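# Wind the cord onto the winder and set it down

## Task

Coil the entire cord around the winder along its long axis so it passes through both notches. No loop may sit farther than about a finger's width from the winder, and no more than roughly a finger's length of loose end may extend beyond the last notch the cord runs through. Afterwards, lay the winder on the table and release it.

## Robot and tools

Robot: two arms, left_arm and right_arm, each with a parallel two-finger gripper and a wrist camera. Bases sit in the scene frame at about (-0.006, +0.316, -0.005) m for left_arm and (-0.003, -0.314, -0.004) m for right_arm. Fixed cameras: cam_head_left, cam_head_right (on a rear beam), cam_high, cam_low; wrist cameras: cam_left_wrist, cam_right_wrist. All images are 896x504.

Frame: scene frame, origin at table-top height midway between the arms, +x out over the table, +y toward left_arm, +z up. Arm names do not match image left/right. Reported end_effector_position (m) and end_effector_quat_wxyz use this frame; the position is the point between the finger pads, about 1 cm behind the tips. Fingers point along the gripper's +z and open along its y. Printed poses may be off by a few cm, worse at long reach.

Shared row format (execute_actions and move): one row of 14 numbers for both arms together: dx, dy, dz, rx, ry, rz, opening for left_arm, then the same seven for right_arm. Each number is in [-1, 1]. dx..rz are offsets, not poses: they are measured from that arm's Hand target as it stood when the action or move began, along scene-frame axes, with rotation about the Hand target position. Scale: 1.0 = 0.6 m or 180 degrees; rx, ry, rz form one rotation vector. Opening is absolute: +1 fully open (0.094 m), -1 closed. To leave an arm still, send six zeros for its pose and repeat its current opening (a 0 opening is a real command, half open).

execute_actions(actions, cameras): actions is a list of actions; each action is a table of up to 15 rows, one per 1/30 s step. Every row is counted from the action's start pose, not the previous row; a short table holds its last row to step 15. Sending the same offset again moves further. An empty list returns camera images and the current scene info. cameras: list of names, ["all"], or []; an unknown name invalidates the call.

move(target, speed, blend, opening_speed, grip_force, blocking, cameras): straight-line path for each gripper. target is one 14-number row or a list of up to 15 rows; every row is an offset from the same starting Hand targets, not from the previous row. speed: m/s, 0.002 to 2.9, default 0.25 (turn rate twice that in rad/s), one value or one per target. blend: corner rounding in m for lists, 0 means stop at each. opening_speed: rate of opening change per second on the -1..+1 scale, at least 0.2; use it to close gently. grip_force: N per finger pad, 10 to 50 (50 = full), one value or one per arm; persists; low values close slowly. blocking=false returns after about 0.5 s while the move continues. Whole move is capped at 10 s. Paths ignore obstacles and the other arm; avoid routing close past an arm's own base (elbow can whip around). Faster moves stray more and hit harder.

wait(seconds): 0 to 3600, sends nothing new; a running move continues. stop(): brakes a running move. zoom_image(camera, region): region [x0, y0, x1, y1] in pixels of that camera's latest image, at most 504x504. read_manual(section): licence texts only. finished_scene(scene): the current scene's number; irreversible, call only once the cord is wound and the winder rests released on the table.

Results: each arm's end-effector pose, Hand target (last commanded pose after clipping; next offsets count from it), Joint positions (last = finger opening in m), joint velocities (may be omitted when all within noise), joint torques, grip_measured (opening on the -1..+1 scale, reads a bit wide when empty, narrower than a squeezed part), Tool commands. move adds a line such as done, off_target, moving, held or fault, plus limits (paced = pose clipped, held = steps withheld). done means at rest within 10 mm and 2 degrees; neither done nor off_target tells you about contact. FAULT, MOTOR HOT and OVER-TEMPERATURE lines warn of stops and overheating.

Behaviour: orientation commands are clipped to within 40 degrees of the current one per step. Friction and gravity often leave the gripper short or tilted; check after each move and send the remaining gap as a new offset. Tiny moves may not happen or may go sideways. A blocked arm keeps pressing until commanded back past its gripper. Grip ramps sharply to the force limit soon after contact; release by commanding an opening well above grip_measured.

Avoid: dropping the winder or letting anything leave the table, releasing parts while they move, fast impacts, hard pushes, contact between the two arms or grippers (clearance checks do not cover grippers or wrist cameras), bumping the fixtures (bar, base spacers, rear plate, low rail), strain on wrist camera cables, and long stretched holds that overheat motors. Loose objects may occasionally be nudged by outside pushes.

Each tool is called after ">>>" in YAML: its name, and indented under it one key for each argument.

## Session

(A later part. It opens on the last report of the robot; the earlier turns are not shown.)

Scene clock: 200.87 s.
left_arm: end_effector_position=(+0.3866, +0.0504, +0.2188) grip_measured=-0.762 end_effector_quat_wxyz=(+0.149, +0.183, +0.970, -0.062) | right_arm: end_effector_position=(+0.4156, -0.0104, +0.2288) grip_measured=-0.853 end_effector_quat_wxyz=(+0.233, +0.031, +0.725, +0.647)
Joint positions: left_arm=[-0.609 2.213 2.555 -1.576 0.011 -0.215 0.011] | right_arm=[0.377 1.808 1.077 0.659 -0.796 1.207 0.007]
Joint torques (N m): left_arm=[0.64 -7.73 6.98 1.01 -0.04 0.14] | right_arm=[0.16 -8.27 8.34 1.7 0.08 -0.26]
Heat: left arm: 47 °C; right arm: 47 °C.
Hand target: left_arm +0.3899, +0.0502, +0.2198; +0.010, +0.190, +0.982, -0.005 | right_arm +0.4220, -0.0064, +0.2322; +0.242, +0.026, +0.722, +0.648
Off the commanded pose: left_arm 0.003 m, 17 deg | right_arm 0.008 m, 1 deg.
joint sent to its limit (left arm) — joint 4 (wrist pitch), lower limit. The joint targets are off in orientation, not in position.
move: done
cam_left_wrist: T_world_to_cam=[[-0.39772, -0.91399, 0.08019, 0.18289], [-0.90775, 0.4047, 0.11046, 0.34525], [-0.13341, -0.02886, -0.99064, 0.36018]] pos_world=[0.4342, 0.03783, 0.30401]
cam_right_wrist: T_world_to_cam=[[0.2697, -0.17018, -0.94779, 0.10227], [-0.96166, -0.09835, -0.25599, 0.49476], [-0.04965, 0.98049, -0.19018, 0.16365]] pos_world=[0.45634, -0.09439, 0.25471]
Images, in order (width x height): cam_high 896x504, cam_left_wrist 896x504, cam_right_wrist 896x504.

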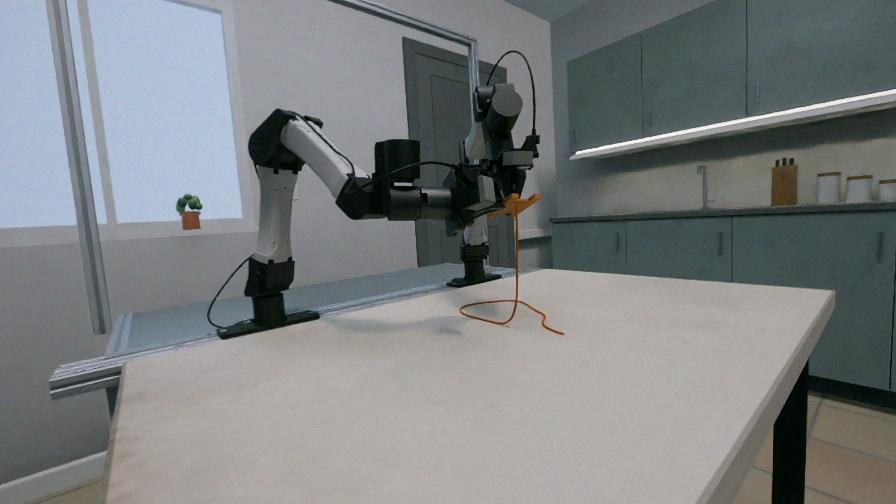

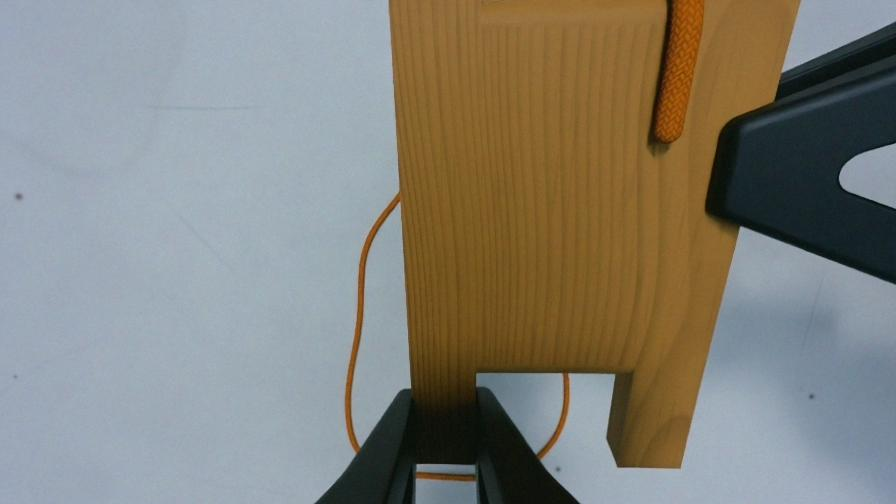

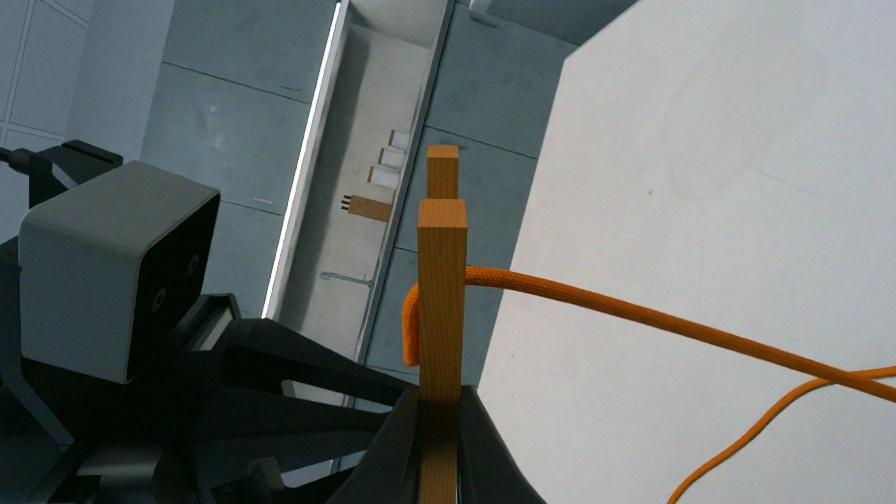

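>>> move:
  target:
    - [0,0,0,0,0,0,-0.5,0,0,0,0,0,0,-1]
    - [-0.074,0.028,-0.026,0,0,0,-0.5,0,0,0,0,0,0,-1]
    - [-0.183,0.216,-0.06,-0.309,-0.391,-0.144,-0.5,-0.068,-0.049,0.12,0.052,0.089,0,-1]
  speed: [0.1,0.1,0.2]
  cameras: ["all"]

>>> zoom_image:
  camera: "cam_high"
  region: [400, 120, 600, 340]

Scene clock: 248.63 s.
left_arm: end_effector_position=(+0.2810, +0.1794, +0.1822) grip_measured=-0.502 end_effector_quat_wxyz=(+0.623, +0.325, +0.633, -0.324) | right_arm: end_effector_position=(+0.3891, -0.0306, +0.2863) grip_measured=-0.853 end_effector_quat_wxyz=(+0.128, +0.146, +0.702, +0.685)
Joint positions: left_arm=[0.024 1.207 0.224 0.988 1.003 -0.016 0.023] | right_arm=[0.353 1.612 1.065 0.512 -0.819 1.557 0.007]
Joint torques (N m): left_arm=[0.57 -1.22 4.77 2.27 0.05 -0.12] | right_arm=[-0.99 -12.88 5.65 1.71 -0.16 -0.01]
Heat: left arm: 48 °C; right arm: 50 °C.
Hand target: left_arm +0.2800, +0.1797, +0.1838; +0.626, +0.327, +0.628, -0.327 | right_arm +0.3812, -0.0359, +0.3042; +0.136, +0.135, +0.694, +0.694
Off the commanded pose: left_arm 0.002 m, 1 deg | right_arm 0.020 m, 2 deg.
move: off_target (right_arm)
cam_left_wrist: T_world_to_cam=[[-0.82833, -0.56005, -0.01471, 0.33653], [-0.22995, 0.36381, -0.90264, 0.20269], [0.51087, -0.7443, -0.43014, 0.15869]] pos_world=[0.2443, 0.23284, 0.25617]
cam_right_wrist: T_world_to_cam=[[-0.01704, -0.02796, -0.99946, 0.29119], [-0.99769, -0.06524, 0.01883, 0.41834], [-0.06573, 0.99748, -0.02678, 0.1531]] pos_world=[0.4324, -0.11728, 0.28725]

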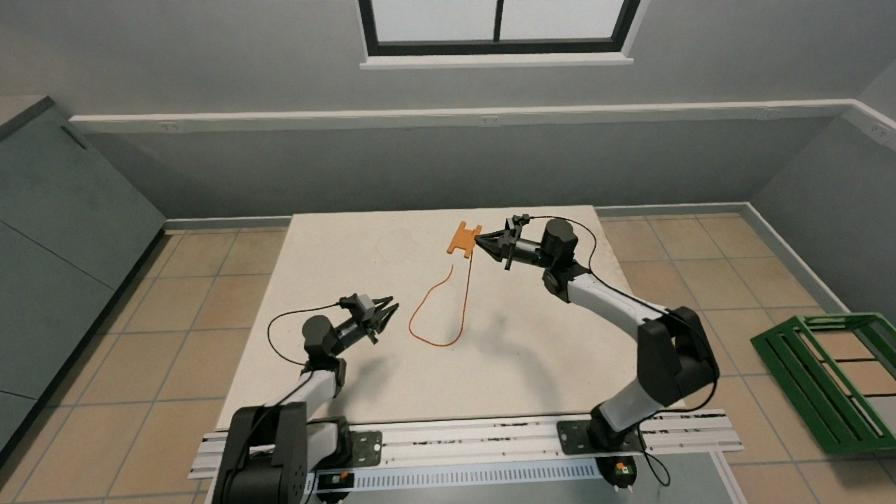

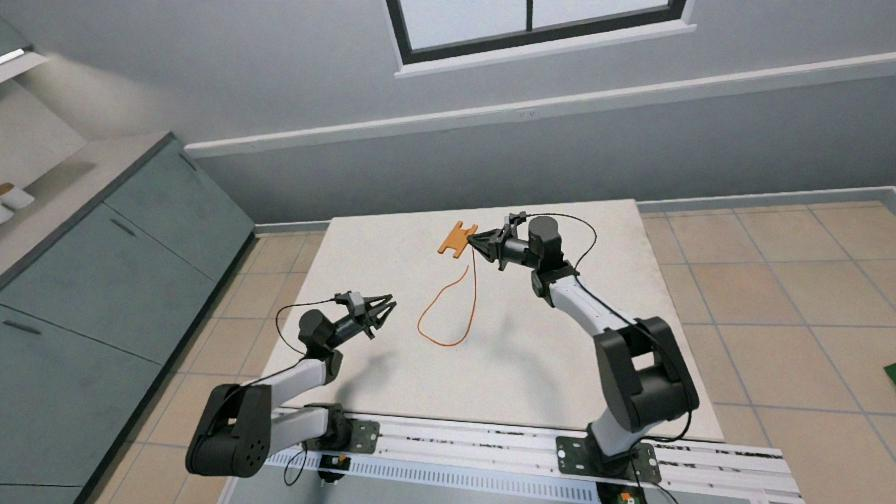

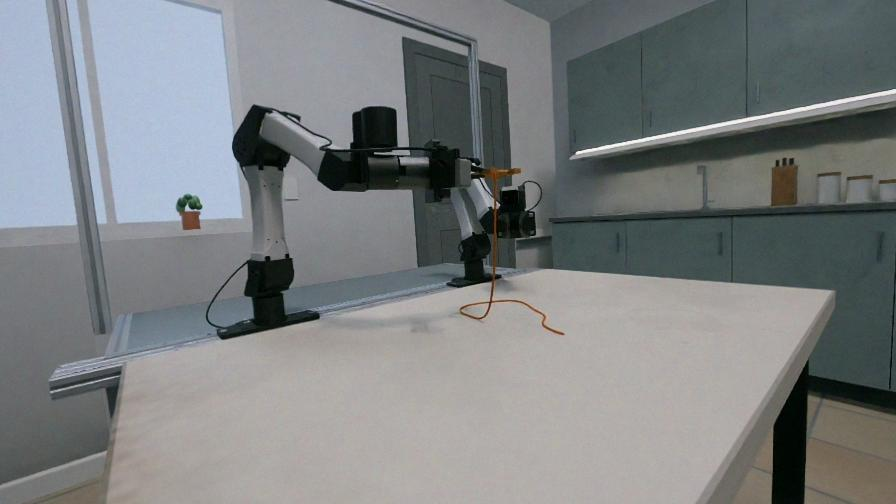

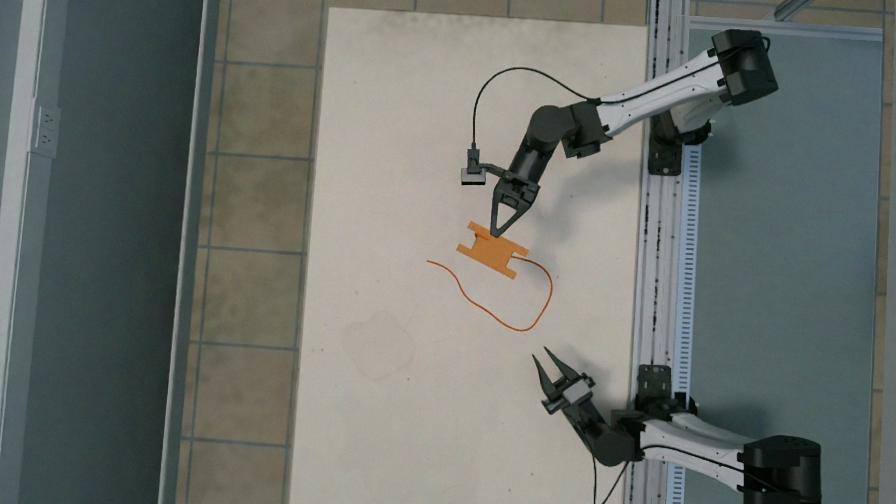

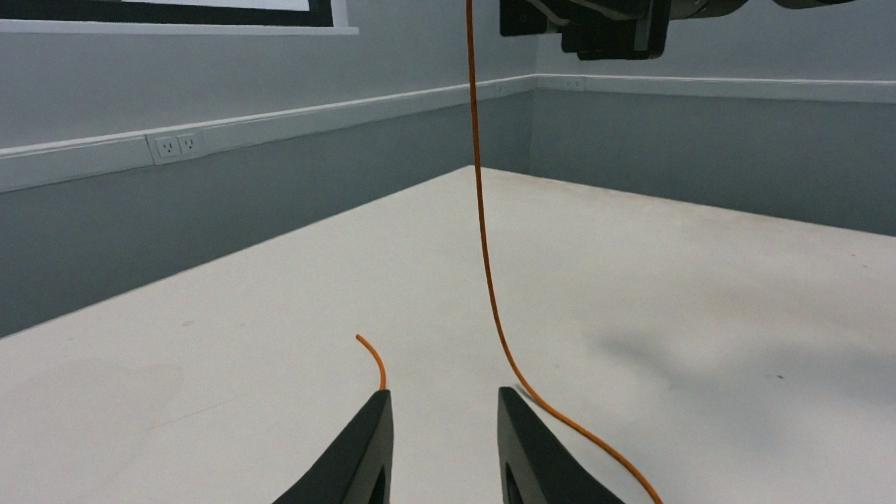

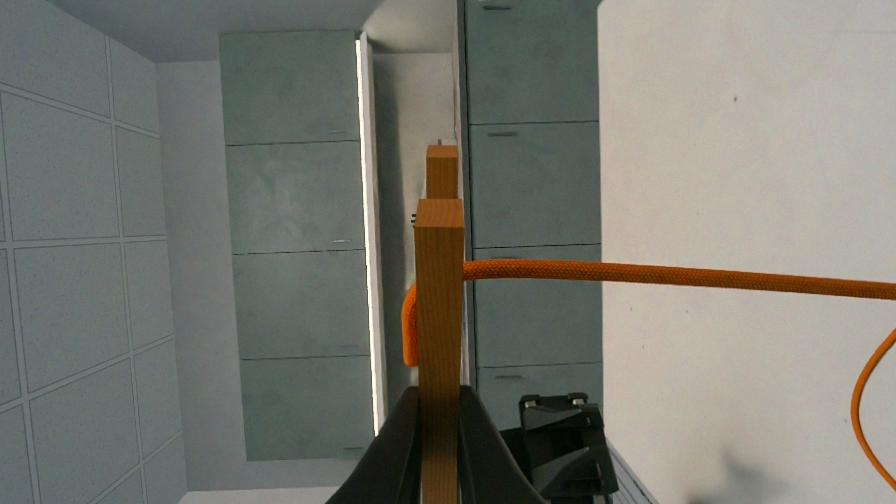

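Scaled by 2.291 from the camera's image (finer frame: 1280x720).

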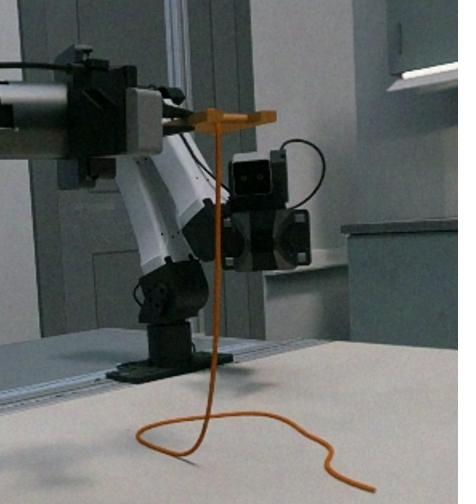

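>>> move:
  target: [0.0917,-0.238,-0.165,0,0,0,0,0,0,0,0,0,0,-1]
  cameras: ["cam_left_wrist"]

Scene clock: 272.93 s.
left_arm: end_effector_position=(+0.3297, +0.0395, +0.0747) grip_measured=-0.002 end_effector_quat_wxyz=(+0.595, +0.341, +0.653, -0.322) | right_arm: end_effector_position=(+0.3891, -0.0306, +0.2863) grip_measured=-0.853 end_effector_quat_wxyz=(+0.128, +0.146, +0.702, +0.685)
Joint positions: left_arm=[-0.526 2.044 0.464 1.503 0.475 0.013 0.047] | right_arm=[0.353 1.612 1.065 0.512 -0.819 1.557 0.007]
Joint torques (N m): left_arm=[-0.38 -4.49 4.19 2.83 -0.21 -0.12] | right_arm=[-1.06 -13.07 5.68 1.72 -0.18 -0.03]
Heat: left arm: 44 °C; right arm: 57 °C.
Hand target: left_arm +0.3351, +0.0370, +0.0849; +0.626, +0.327, +0.628, -0.327 | right_arm +0.3812, -0.0359, +0.3042; +0.136, +0.135, +0.694, +0.694
Off the commanded pose: left_arm 0.012 m, 5 deg | right_arm 0.020 m, 2 deg.
joint sent to its limit (left arm) — joint 4 (wrist pitch), upper limit. The joint targets still meet the commanded pose.
move: off_target (left_arm)
cam_left_wrist: T_world_to_cam=[[-0.84112, -0.54083, -0.00321, 0.29957], [-0.26414, 0.41597, -0.87017, 0.1745], [0.47195, -0.73108, -0.49273, 0.00051]] pos_world=[0.29783, 0.0898, 0.15306]

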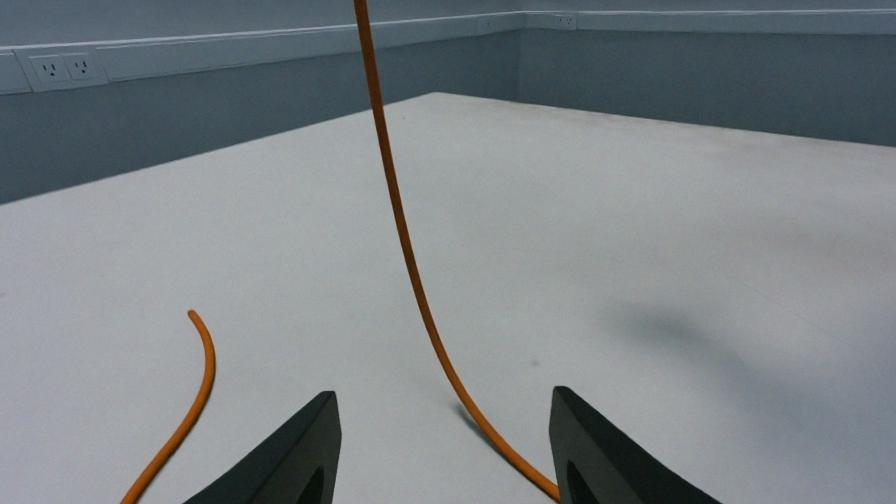

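>>> move:
  target:
    - [0.0855,-0.089,0.02,0,0,0,0,0,0,0,0,0,0,-1]
    - [0.0855,-0.089,0.02,0,0,0,-1,0,0,0,0,0,0,-1]
  speed: 0.12
  cameras: ["cam_left_wrist","cam_high"]

>>> zoom_image:
  camera: "cam_high"
  region: [400, 140, 600, 340]

Scene clock: 294.27 s.
left_arm: end_effector_position=(+0.3811, -0.0138, +0.0973) grip_measured=-0.997 end_effector_quat_wxyz=(+0.624, +0.335, +0.626, -0.327) | right_arm: end_effector_position=(+0.3891, -0.0306, +0.2863) grip_measured=-0.853 end_effector_quat_wxyz=(+0.128, +0.146, +0.702, +0.685)
Joint positions: left_arm=[-0.591 2.14 0.763 1.388 0.406 -0.002 0] | right_arm=[0.353 1.612 1.065 0.512 -0.819 1.557 0.007]
Joint torques (N m): left_arm=[-0.34 -6.08 5.55 2.18 -0.26 -0.11] | right_arm=[-0.99 -13.03 5.64 1.67 -0.13 -0.1]
Heat: left arm: 43 °C; right arm: 59 °C.
Hand target: left_arm +0.3863, -0.0164, +0.0967; +0.626, +0.327, +0.628, -0.327 | right_arm +0.3812, -0.0359, +0.3042; +0.136, +0.135, +0.694, +0.694
Off the commanded pose: left_arm 0.006 m, 1 deg | right_arm 0.020 m, 2 deg.
move: done
cam_left_wrist: T_world_to_cam=[[-0.83821, -0.54459, -0.02864, 0.31534], [-0.20953, 0.3701, -0.90506, 0.21195], [0.50348, -0.75263, -0.42433, -0.07065]] pos_world=[0.34431, 0.04012, 0.17088]
Images, in order (width x height): cam_high 896x504, cam_left_wrist 896x504.

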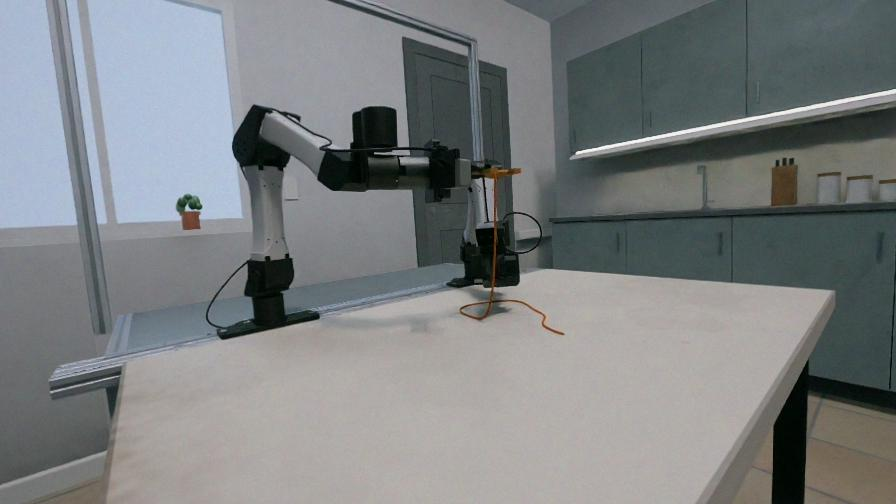

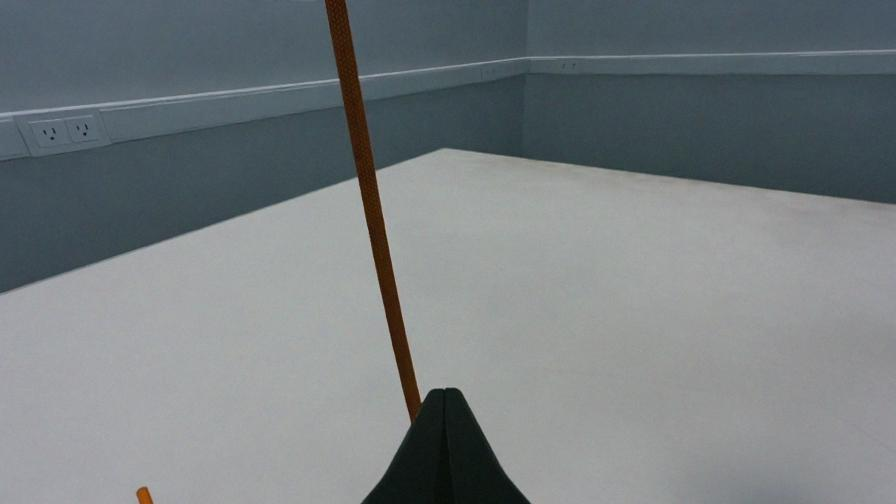

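Scaled by 2.520 from the camera's image (finer frame: 1280x720).

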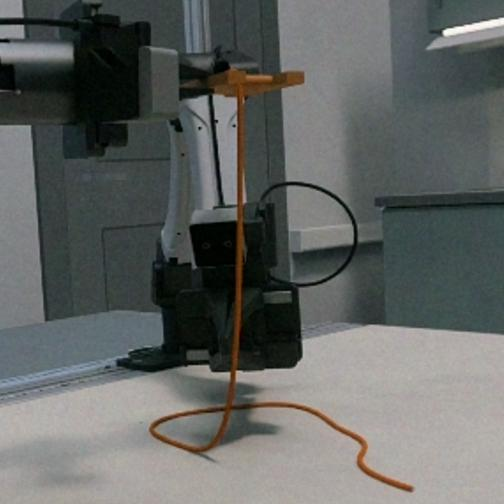

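>>> move:
  target:
    - [-0.019,0.027,0,0,0,0,-1,0,0,0,0,0,0,-1]
    - [-0.007,0.035,-0.01,0,0,0,0,0,0,0,0,0,0,-1]
    - [0.0325,-0.0223,-0.02,0,0,0,0,0,0,0,0,0,0,-1]
    - [0.0325,-0.0223,-0.02,0,0,0,-1,0,0,0,0,0,0,-1]
  speed: 0.12
  cameras: ["cam_left_wrist","cam_high"]

>>> zoom_image:
  camera: "cam_high"
  region: [400, 140, 600, 340]

Scene clock: 310.00 s.
left_arm: end_effector_position=(+0.3998, -0.0285, +0.0861) grip_measured=-0.958 end_effector_quat_wxyz=(+0.624, +0.335, +0.625, -0.328) | right_arm: end_effector_position=(+0.3891, -0.0306, +0.2863) grip_measured=-0.853 end_effector_quat_wxyz=(+0.128, +0.146, +0.702, +0.685)
Joint positions: left_arm=[-0.597 2.229 0.873 1.367 0.403 -0.002 0.002] | right_arm=[0.353 1.612 1.065 0.512 -0.819 1.557 0.007]
Joint torques (N m): left_arm=[-0.02 -6.61 5.64 2.18 -0.25 -0.11] | right_arm=[-1.03 -12.93 5.63 1.71 -0.19 -0.07]
Heat: left arm: 43 °C; right arm: 61 °C.
Hand target: left_arm +0.4058, -0.0298, +0.0847; +0.626, +0.327, +0.628, -0.327 | right_arm +0.3812, -0.0359, +0.3042; +0.136, +0.135, +0.694, +0.694
Off the commanded pose: left_arm 0.006 m, 1 deg | right_arm 0.020 m, 2 deg.
move: done
cam_left_wrist: T_world_to_cam=[[-0.83991, -0.54196, -0.02867, 0.32344], [-0.20784, 0.37, -0.90549, 0.21049], [0.50135, -0.75457, -0.4234, -0.09514]] pos_world=[0.36311, 0.02562, 0.15958]
Images, in order (width x height): cam_high 896x504, cam_left_wrist 896x504.

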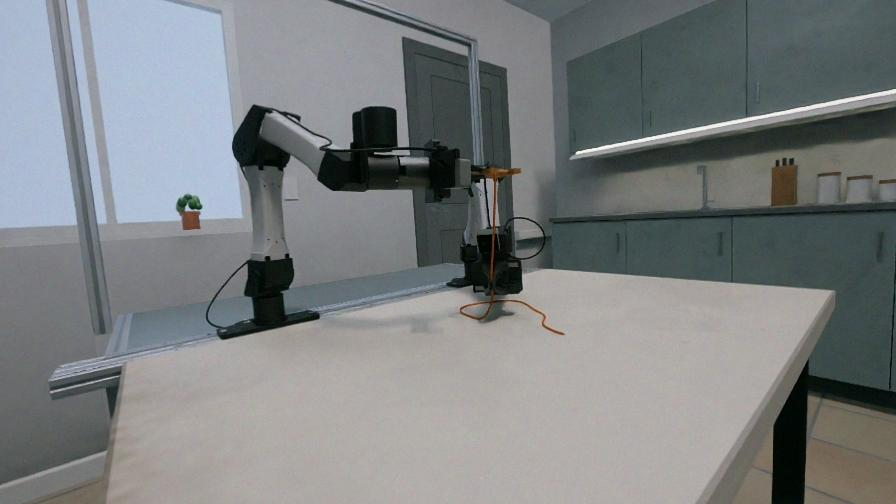

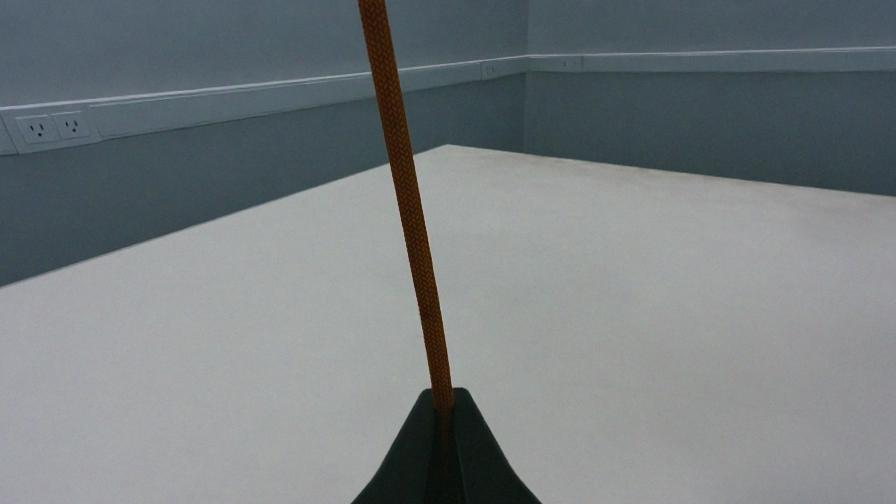

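Scaled by 2.520 from the camera's image (finer frame: 1280x720).

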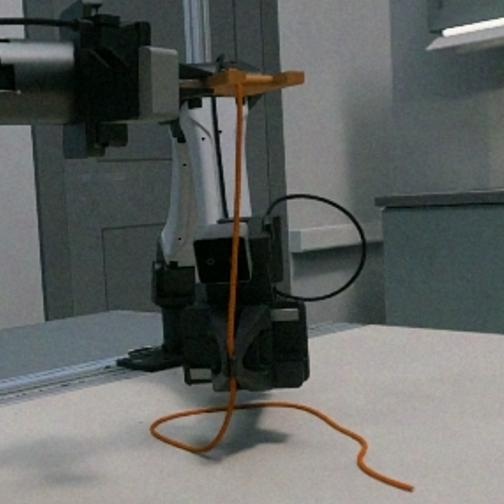

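>>> move:
  target: [0.009,0.016,0.005,0,0,-0.111,-1,0.009,-0.003,0,0,0,0.178,-1]
  speed: 0.2
  cameras: ["all"]

>>> zoom_image:
  camera: "cam_high"
  region: [400, 140, 600, 340]

>>> zoom_image:
  camera: "cam_low"
  region: [420, 160, 600, 340]

Scene clock: 339.13 s.
left_arm: end_effector_position=(+0.4076, -0.0204, +0.0953) grip_measured=-0.958 end_effector_quat_wxyz=(+0.570, +0.433, +0.554, -0.424) | right_arm: end_effector_position=(+0.3819, -0.0365, +0.2992) grip_measured=-0.853 end_effector_quat_wxyz=(-0.067, -0.050, +0.706, +0.704)
Joint positions: left_arm=[-0.45 2.289 1.045 1.288 0.876 -0.01 0.002] | right_arm=[0.243 1.893 1.434 0.434 -1.484 1.561 0.007]
Joint torques (N m): left_arm=[0.62 -6.91 5.78 1.76 0.04 -0.11] | right_arm=[-0.53 -9.54 9.11 1.32 -0.16 -0.12]
Heat: left arm: 45 °C; right arm: 62 °C.
Hand target: left_arm +0.4112, -0.0203, +0.0878; +0.560, +0.431, +0.561, -0.430 | right_arm +0.3866, -0.0376, +0.3042; -0.061, -0.062, +0.704, +0.705
Off the commanded pose: left_arm 0.008 m, 2 deg | right_arm 0.007 m, 2 deg.
move: done
cam_left_wrist: T_world_to_cam=[[-0.96875, -0.24398, -0.04477, 0.39477], [-0.06025, 0.4065, -0.91166, 0.15874], [0.24063, -0.88047, -0.4085, 0.01325]] pos_world=[0.38881, 0.04345, 0.1678]
cam_right_wrist: T_world_to_cam=[[-0.00713, -0.00596, -0.99996, 0.301], [-0.81357, -0.5814, 0.00927, 0.32425], [-0.58143, 0.8136, -0.0007, 0.3413]] pos_world=[0.46439, -0.08737, 0.29823]

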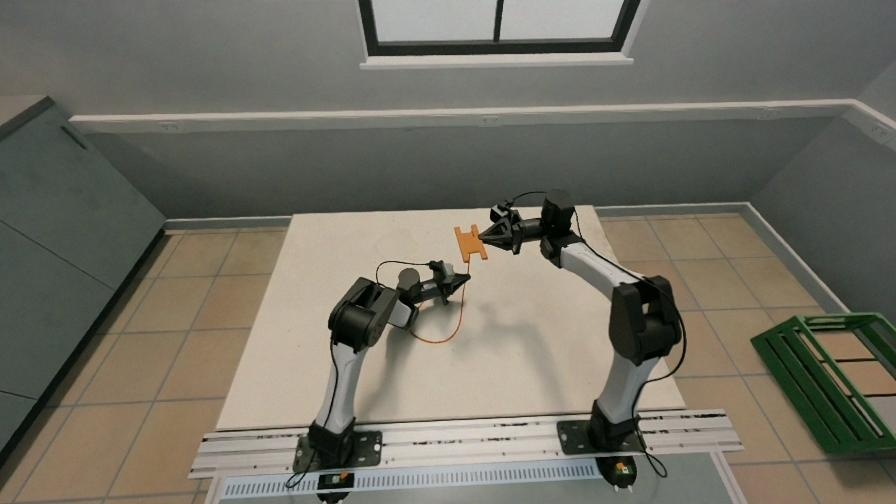

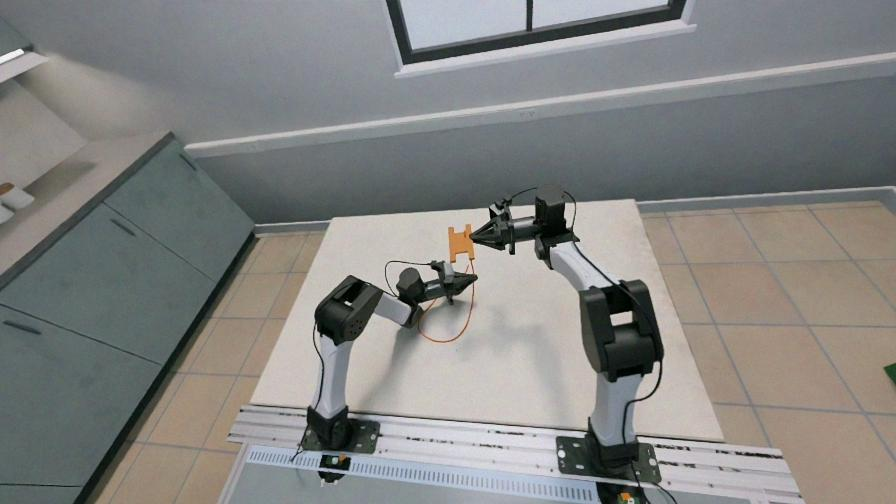

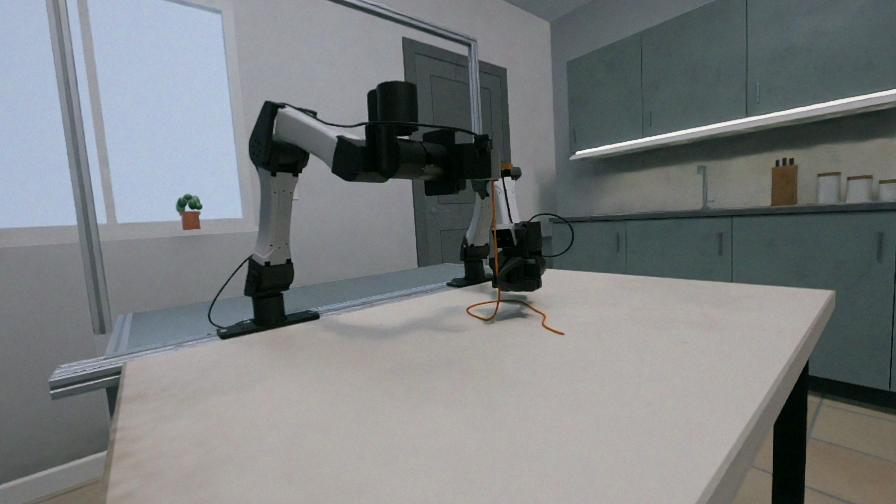

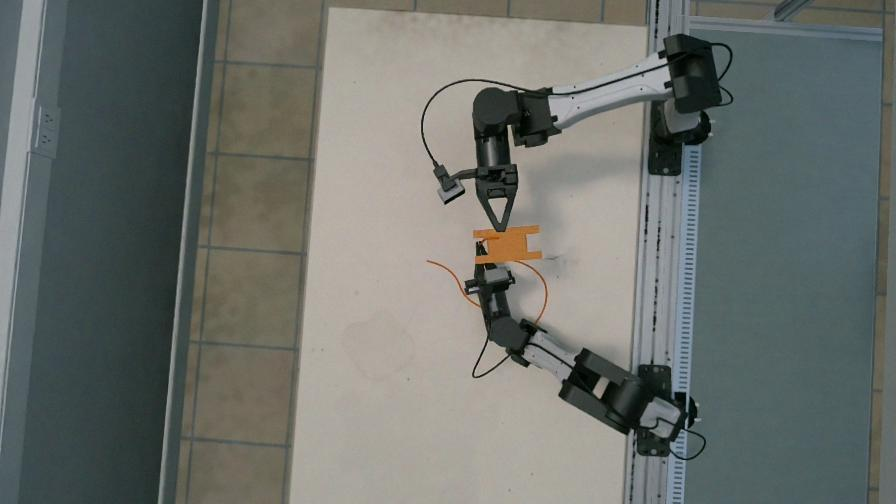

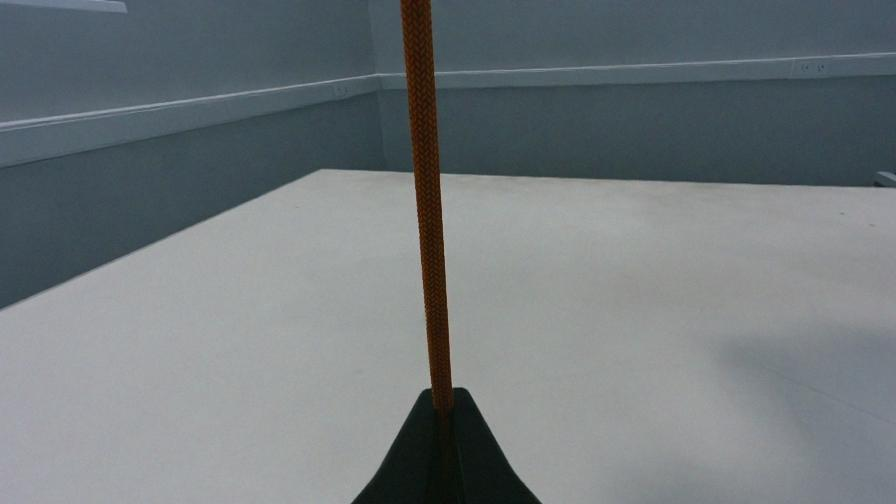

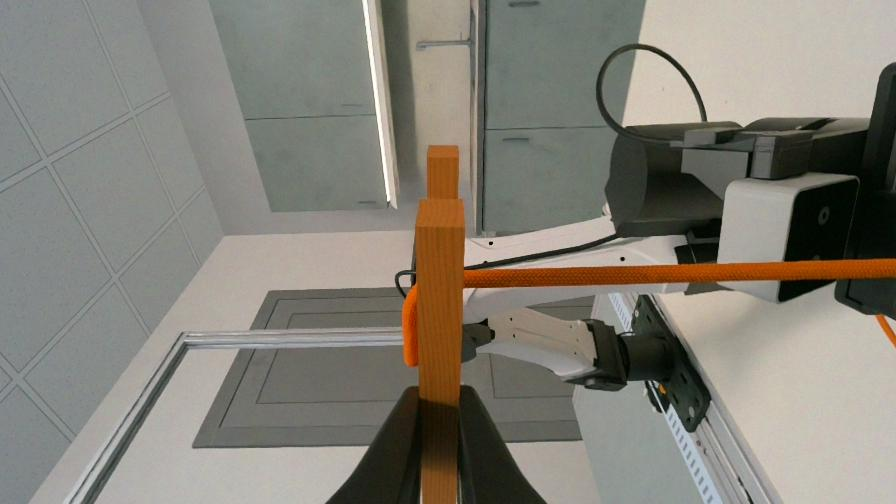

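Scaled by 2.520 from the camera's image (finer frame: 1280x720).

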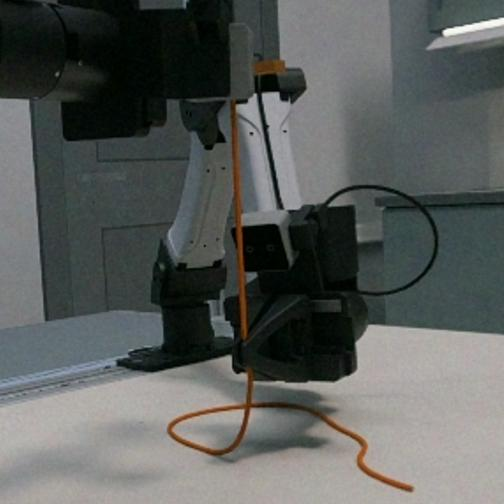

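Scaled by 2.800 from the camera's image (finer frame: 1280x720).

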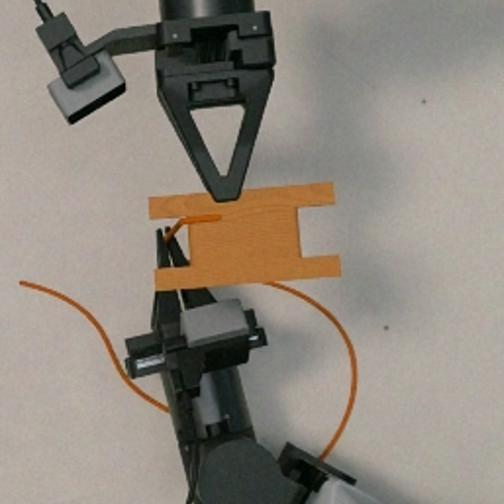

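>>> move:
  target:
    - [-0.166,-0.006,0.073,0,0,0,-1,0,0,0,0,0,0,-1]
    - [-0.280,-0.025,0.188,0,0,0,-1,0,0,0,0,0,0,-1]
    - [-0.321,-0.032,0.338,0,0,0,-1,0,0,0,0,0,0,-1]
    - [-0.289,-0.013,0.445,0,0,0,-1,0,0,0,0,0,0,-1]
    - [-0.221,0.015,0.518,0,0,0,-1,0,0,0,0,0,0,-1]
  speed: 0.2
  blend: 0.03
  cameras: ["cam_high","cam_low","cam_left_wrist"]

>>> zoom_image:
  camera: "cam_high"
  region: [400, 100, 600, 340]

>>> zoom_image:
  camera: "cam_low"
  region: [420, 160, 600, 340]

Scene clock: 366.97 s.
left_arm: end_effector_position=(+0.2777, -0.0108, +0.3855) grip_measured=-0.958 end_effector_quat_wxyz=(+0.550, +0.425, +0.575, -0.431) | right_arm: end_effector_position=(+0.3817, -0.0364, +0.2966) grip_measured=-0.853 end_effector_quat_wxyz=(-0.078, -0.047, +0.706, +0.702)
Joint positions: left_arm=[-0.597 1.325 1.199 0.119 0.728 -0.024 0.002] | right_arm=[0.243 1.901 1.443 0.412 -1.497 1.559 0.007]
Joint torques (N m): left_arm=[0.53 -3.23 9.35 2.12 0.05 0.1] | right_arm=[-0.81 -10.36 8.1 1.45 -0.01 -0.28]
Heat: left arm: 47 °C; right arm: 57 °C.
Hand target: left_arm +0.2787, -0.0113, +0.3986; +0.560, +0.431, +0.561, -0.430 | right_arm +0.3864, -0.0377, +0.3041; -0.061, -0.061, +0.704, +0.705
Off the commanded pose: left_arm 0.013 m, 2 deg | right_arm 0.009 m, 3 deg.
move: off_target (left_arm)
cam_left_wrist: T_world_to_cam=[[-0.96926, -0.2459, 0.00861, 0.26392], [-0.11522, 0.42265, -0.89894, 0.42196], [0.21741, -0.87229, -0.43799, 0.18949]] pos_world=[0.26323, 0.05185, 0.46004]

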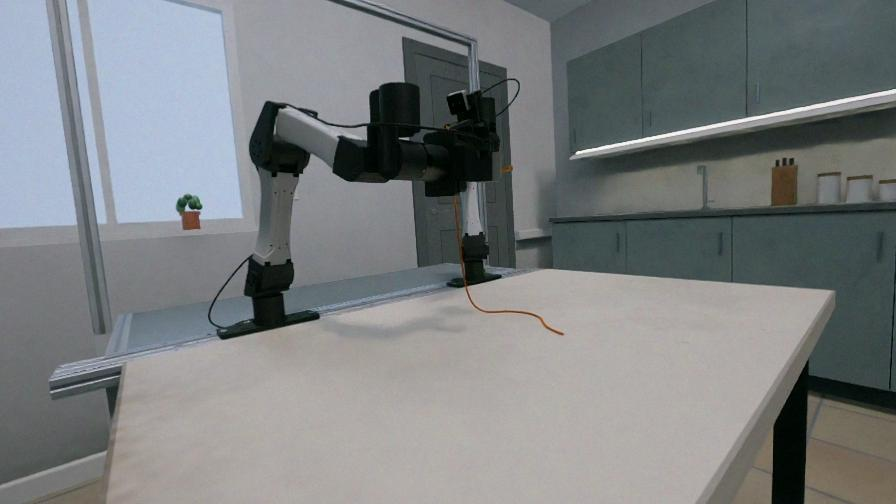

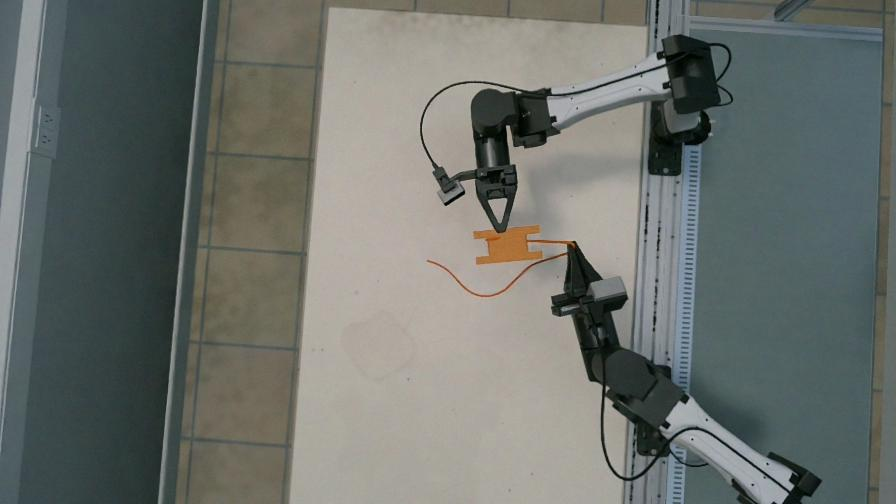

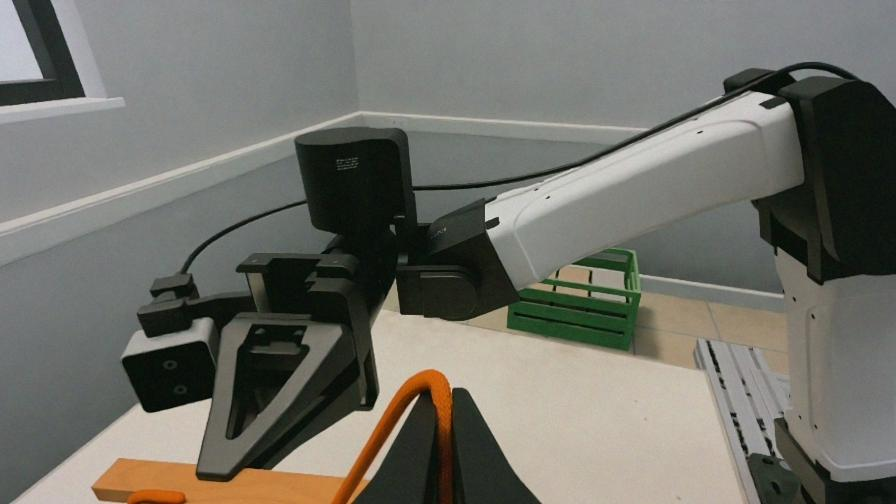

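Scaled by 2.100 from the camera's image (finer frame: 1280x720).

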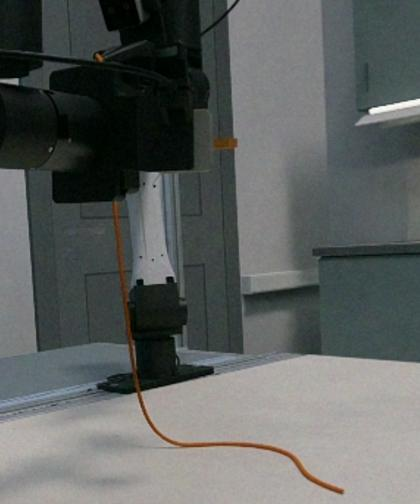

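Scaled by 2.800 from the camera's image (finer frame: 1280x720).

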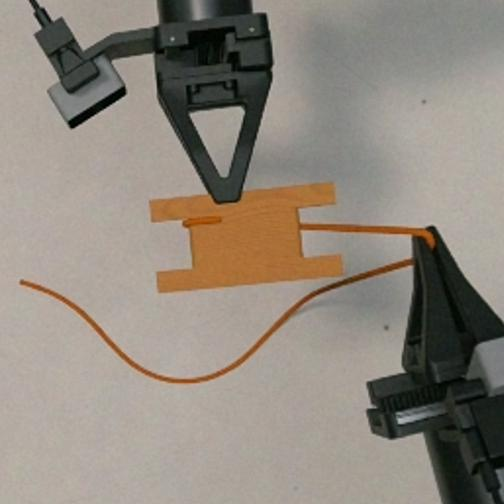

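>>> move:
  target:
    - [0.098,0.025,0.027,0,0,0,-1,0,0,0,0,0,0,-1]
    - [0.196,0.042,0,0,0,0,-1,0,0,0,0,0,0,-1]
    - [0.268,0.053,-0.073,0,0,0,-1,0,0,0,0,0,0,-1]
    - [0.298,0.033,-0.143,0,0,0,-1,0,0,0,0,0,0,-1]
    - [0.2915,0.0185,-0.223,0,0,0,-1,0,0,0,0,0,0,-1]
    - [0.244,0.004,-0.265,0,0,0,-1,0,0,0,0,0,0,-1]
  speed: 0.2
  blend: 0.02
  cameras: ["cam_high","cam_low","cam_left_wrist","cam_right_wrist"]

>>> zoom_image:
  camera: "cam_high"
  region: [400, 100, 600, 340]

>>> zoom_image:
  camera: "cam_low"
  region: [420, 160, 600, 340]

Scene clock: 382.33 s.
left_arm: end_effector_position=(+0.4210, -0.0108, +0.2441) grip_measured=-0.958 end_effector_quat_wxyz=(+0.558, +0.441, +0.553, -0.433) | right_arm: end_effector_position=(+0.3877, -0.0371, +0.2905) grip_measured=-0.853 end_effector_quat_wxyz=(-0.078, -0.030, +0.709, +0.700)
Joint positions: left_arm=[-0.403 1.93 1.241 0.717 0.954 -0.01 0.002] | right_arm=[0.239 1.909 1.443 0.382 -1.476 1.547 0.007]
Joint torques (N m): left_arm=[0.27 -7.39 5.29 2.07 -0.29 -0.09] | right_arm=[-0.54 -11.59 8.47 1.55 -0.32 -0.32]
Heat: left arm: 45 °C; right arm: 56 °C.
Hand target: left_arm +0.4251, -0.0090, +0.2396; +0.560, +0.431, +0.561, -0.430 | right_arm +0.3865, -0.0378, +0.3039; -0.061, -0.061, +0.704, +0.705
Off the commanded pose: left_arm 0.006 m, 2 deg | right_arm 0.014 m, 4 deg.
move: done; blend cut to 0.0195 m at target 5
cam_left_wrist: T_world_to_cam=[[-0.97606, -0.21491, -0.03361, 0.41741], [-0.06034, 0.41594, -0.90739, 0.29025], [0.20899, -0.88363, -0.41895, 0.09522]] pos_world=[0.40503, 0.05311, 0.31729]
cam_right_wrist: T_world_to_cam=[[-0.0505, -0.01856, -0.99855, 0.30825], [-0.81956, -0.57063, 0.05205, 0.31899], [-0.57077, 0.821, 0.01361, 0.33703]] pos_world=[0.46936, -0.08896, 0.28661]

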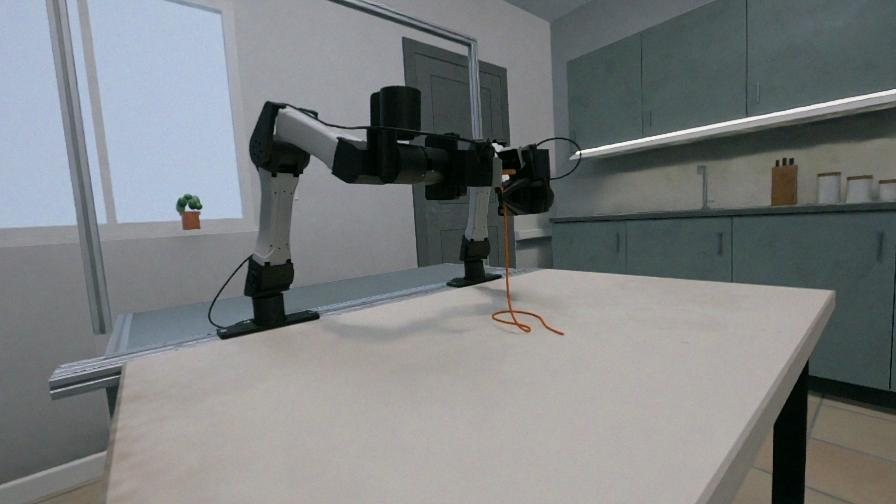

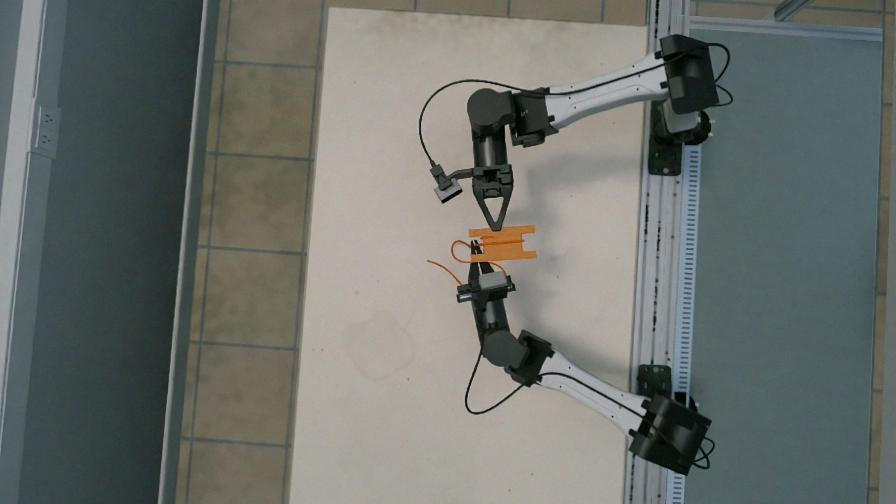

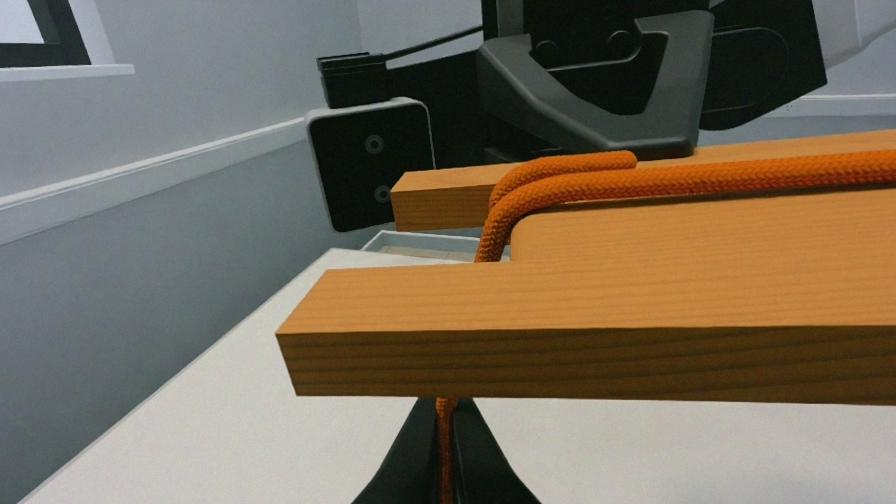

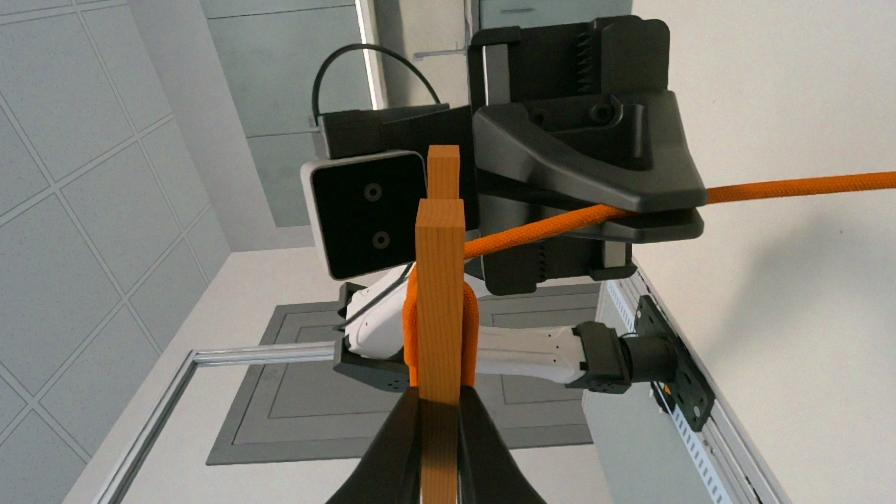

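Scaled by 2.100 from the camera's image (finer frame: 1280x720).

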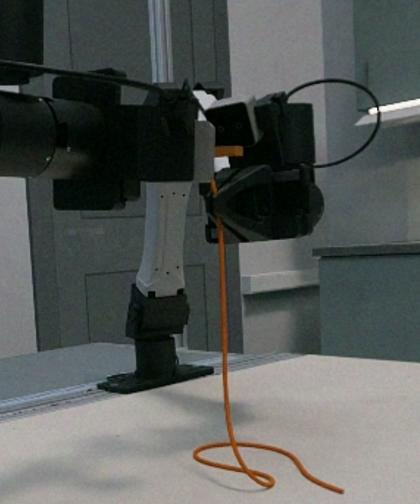

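Scaled by 2.800 from the camera's image (finer frame: 1280x720).

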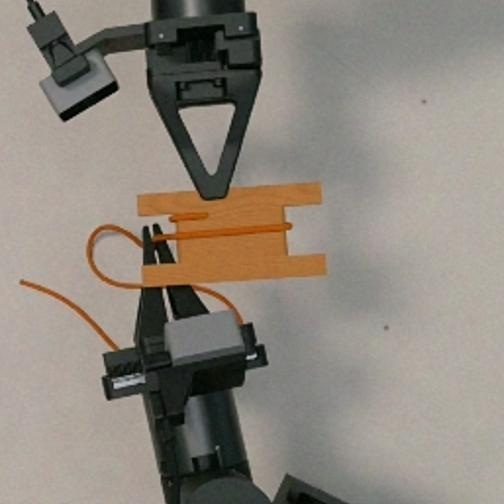

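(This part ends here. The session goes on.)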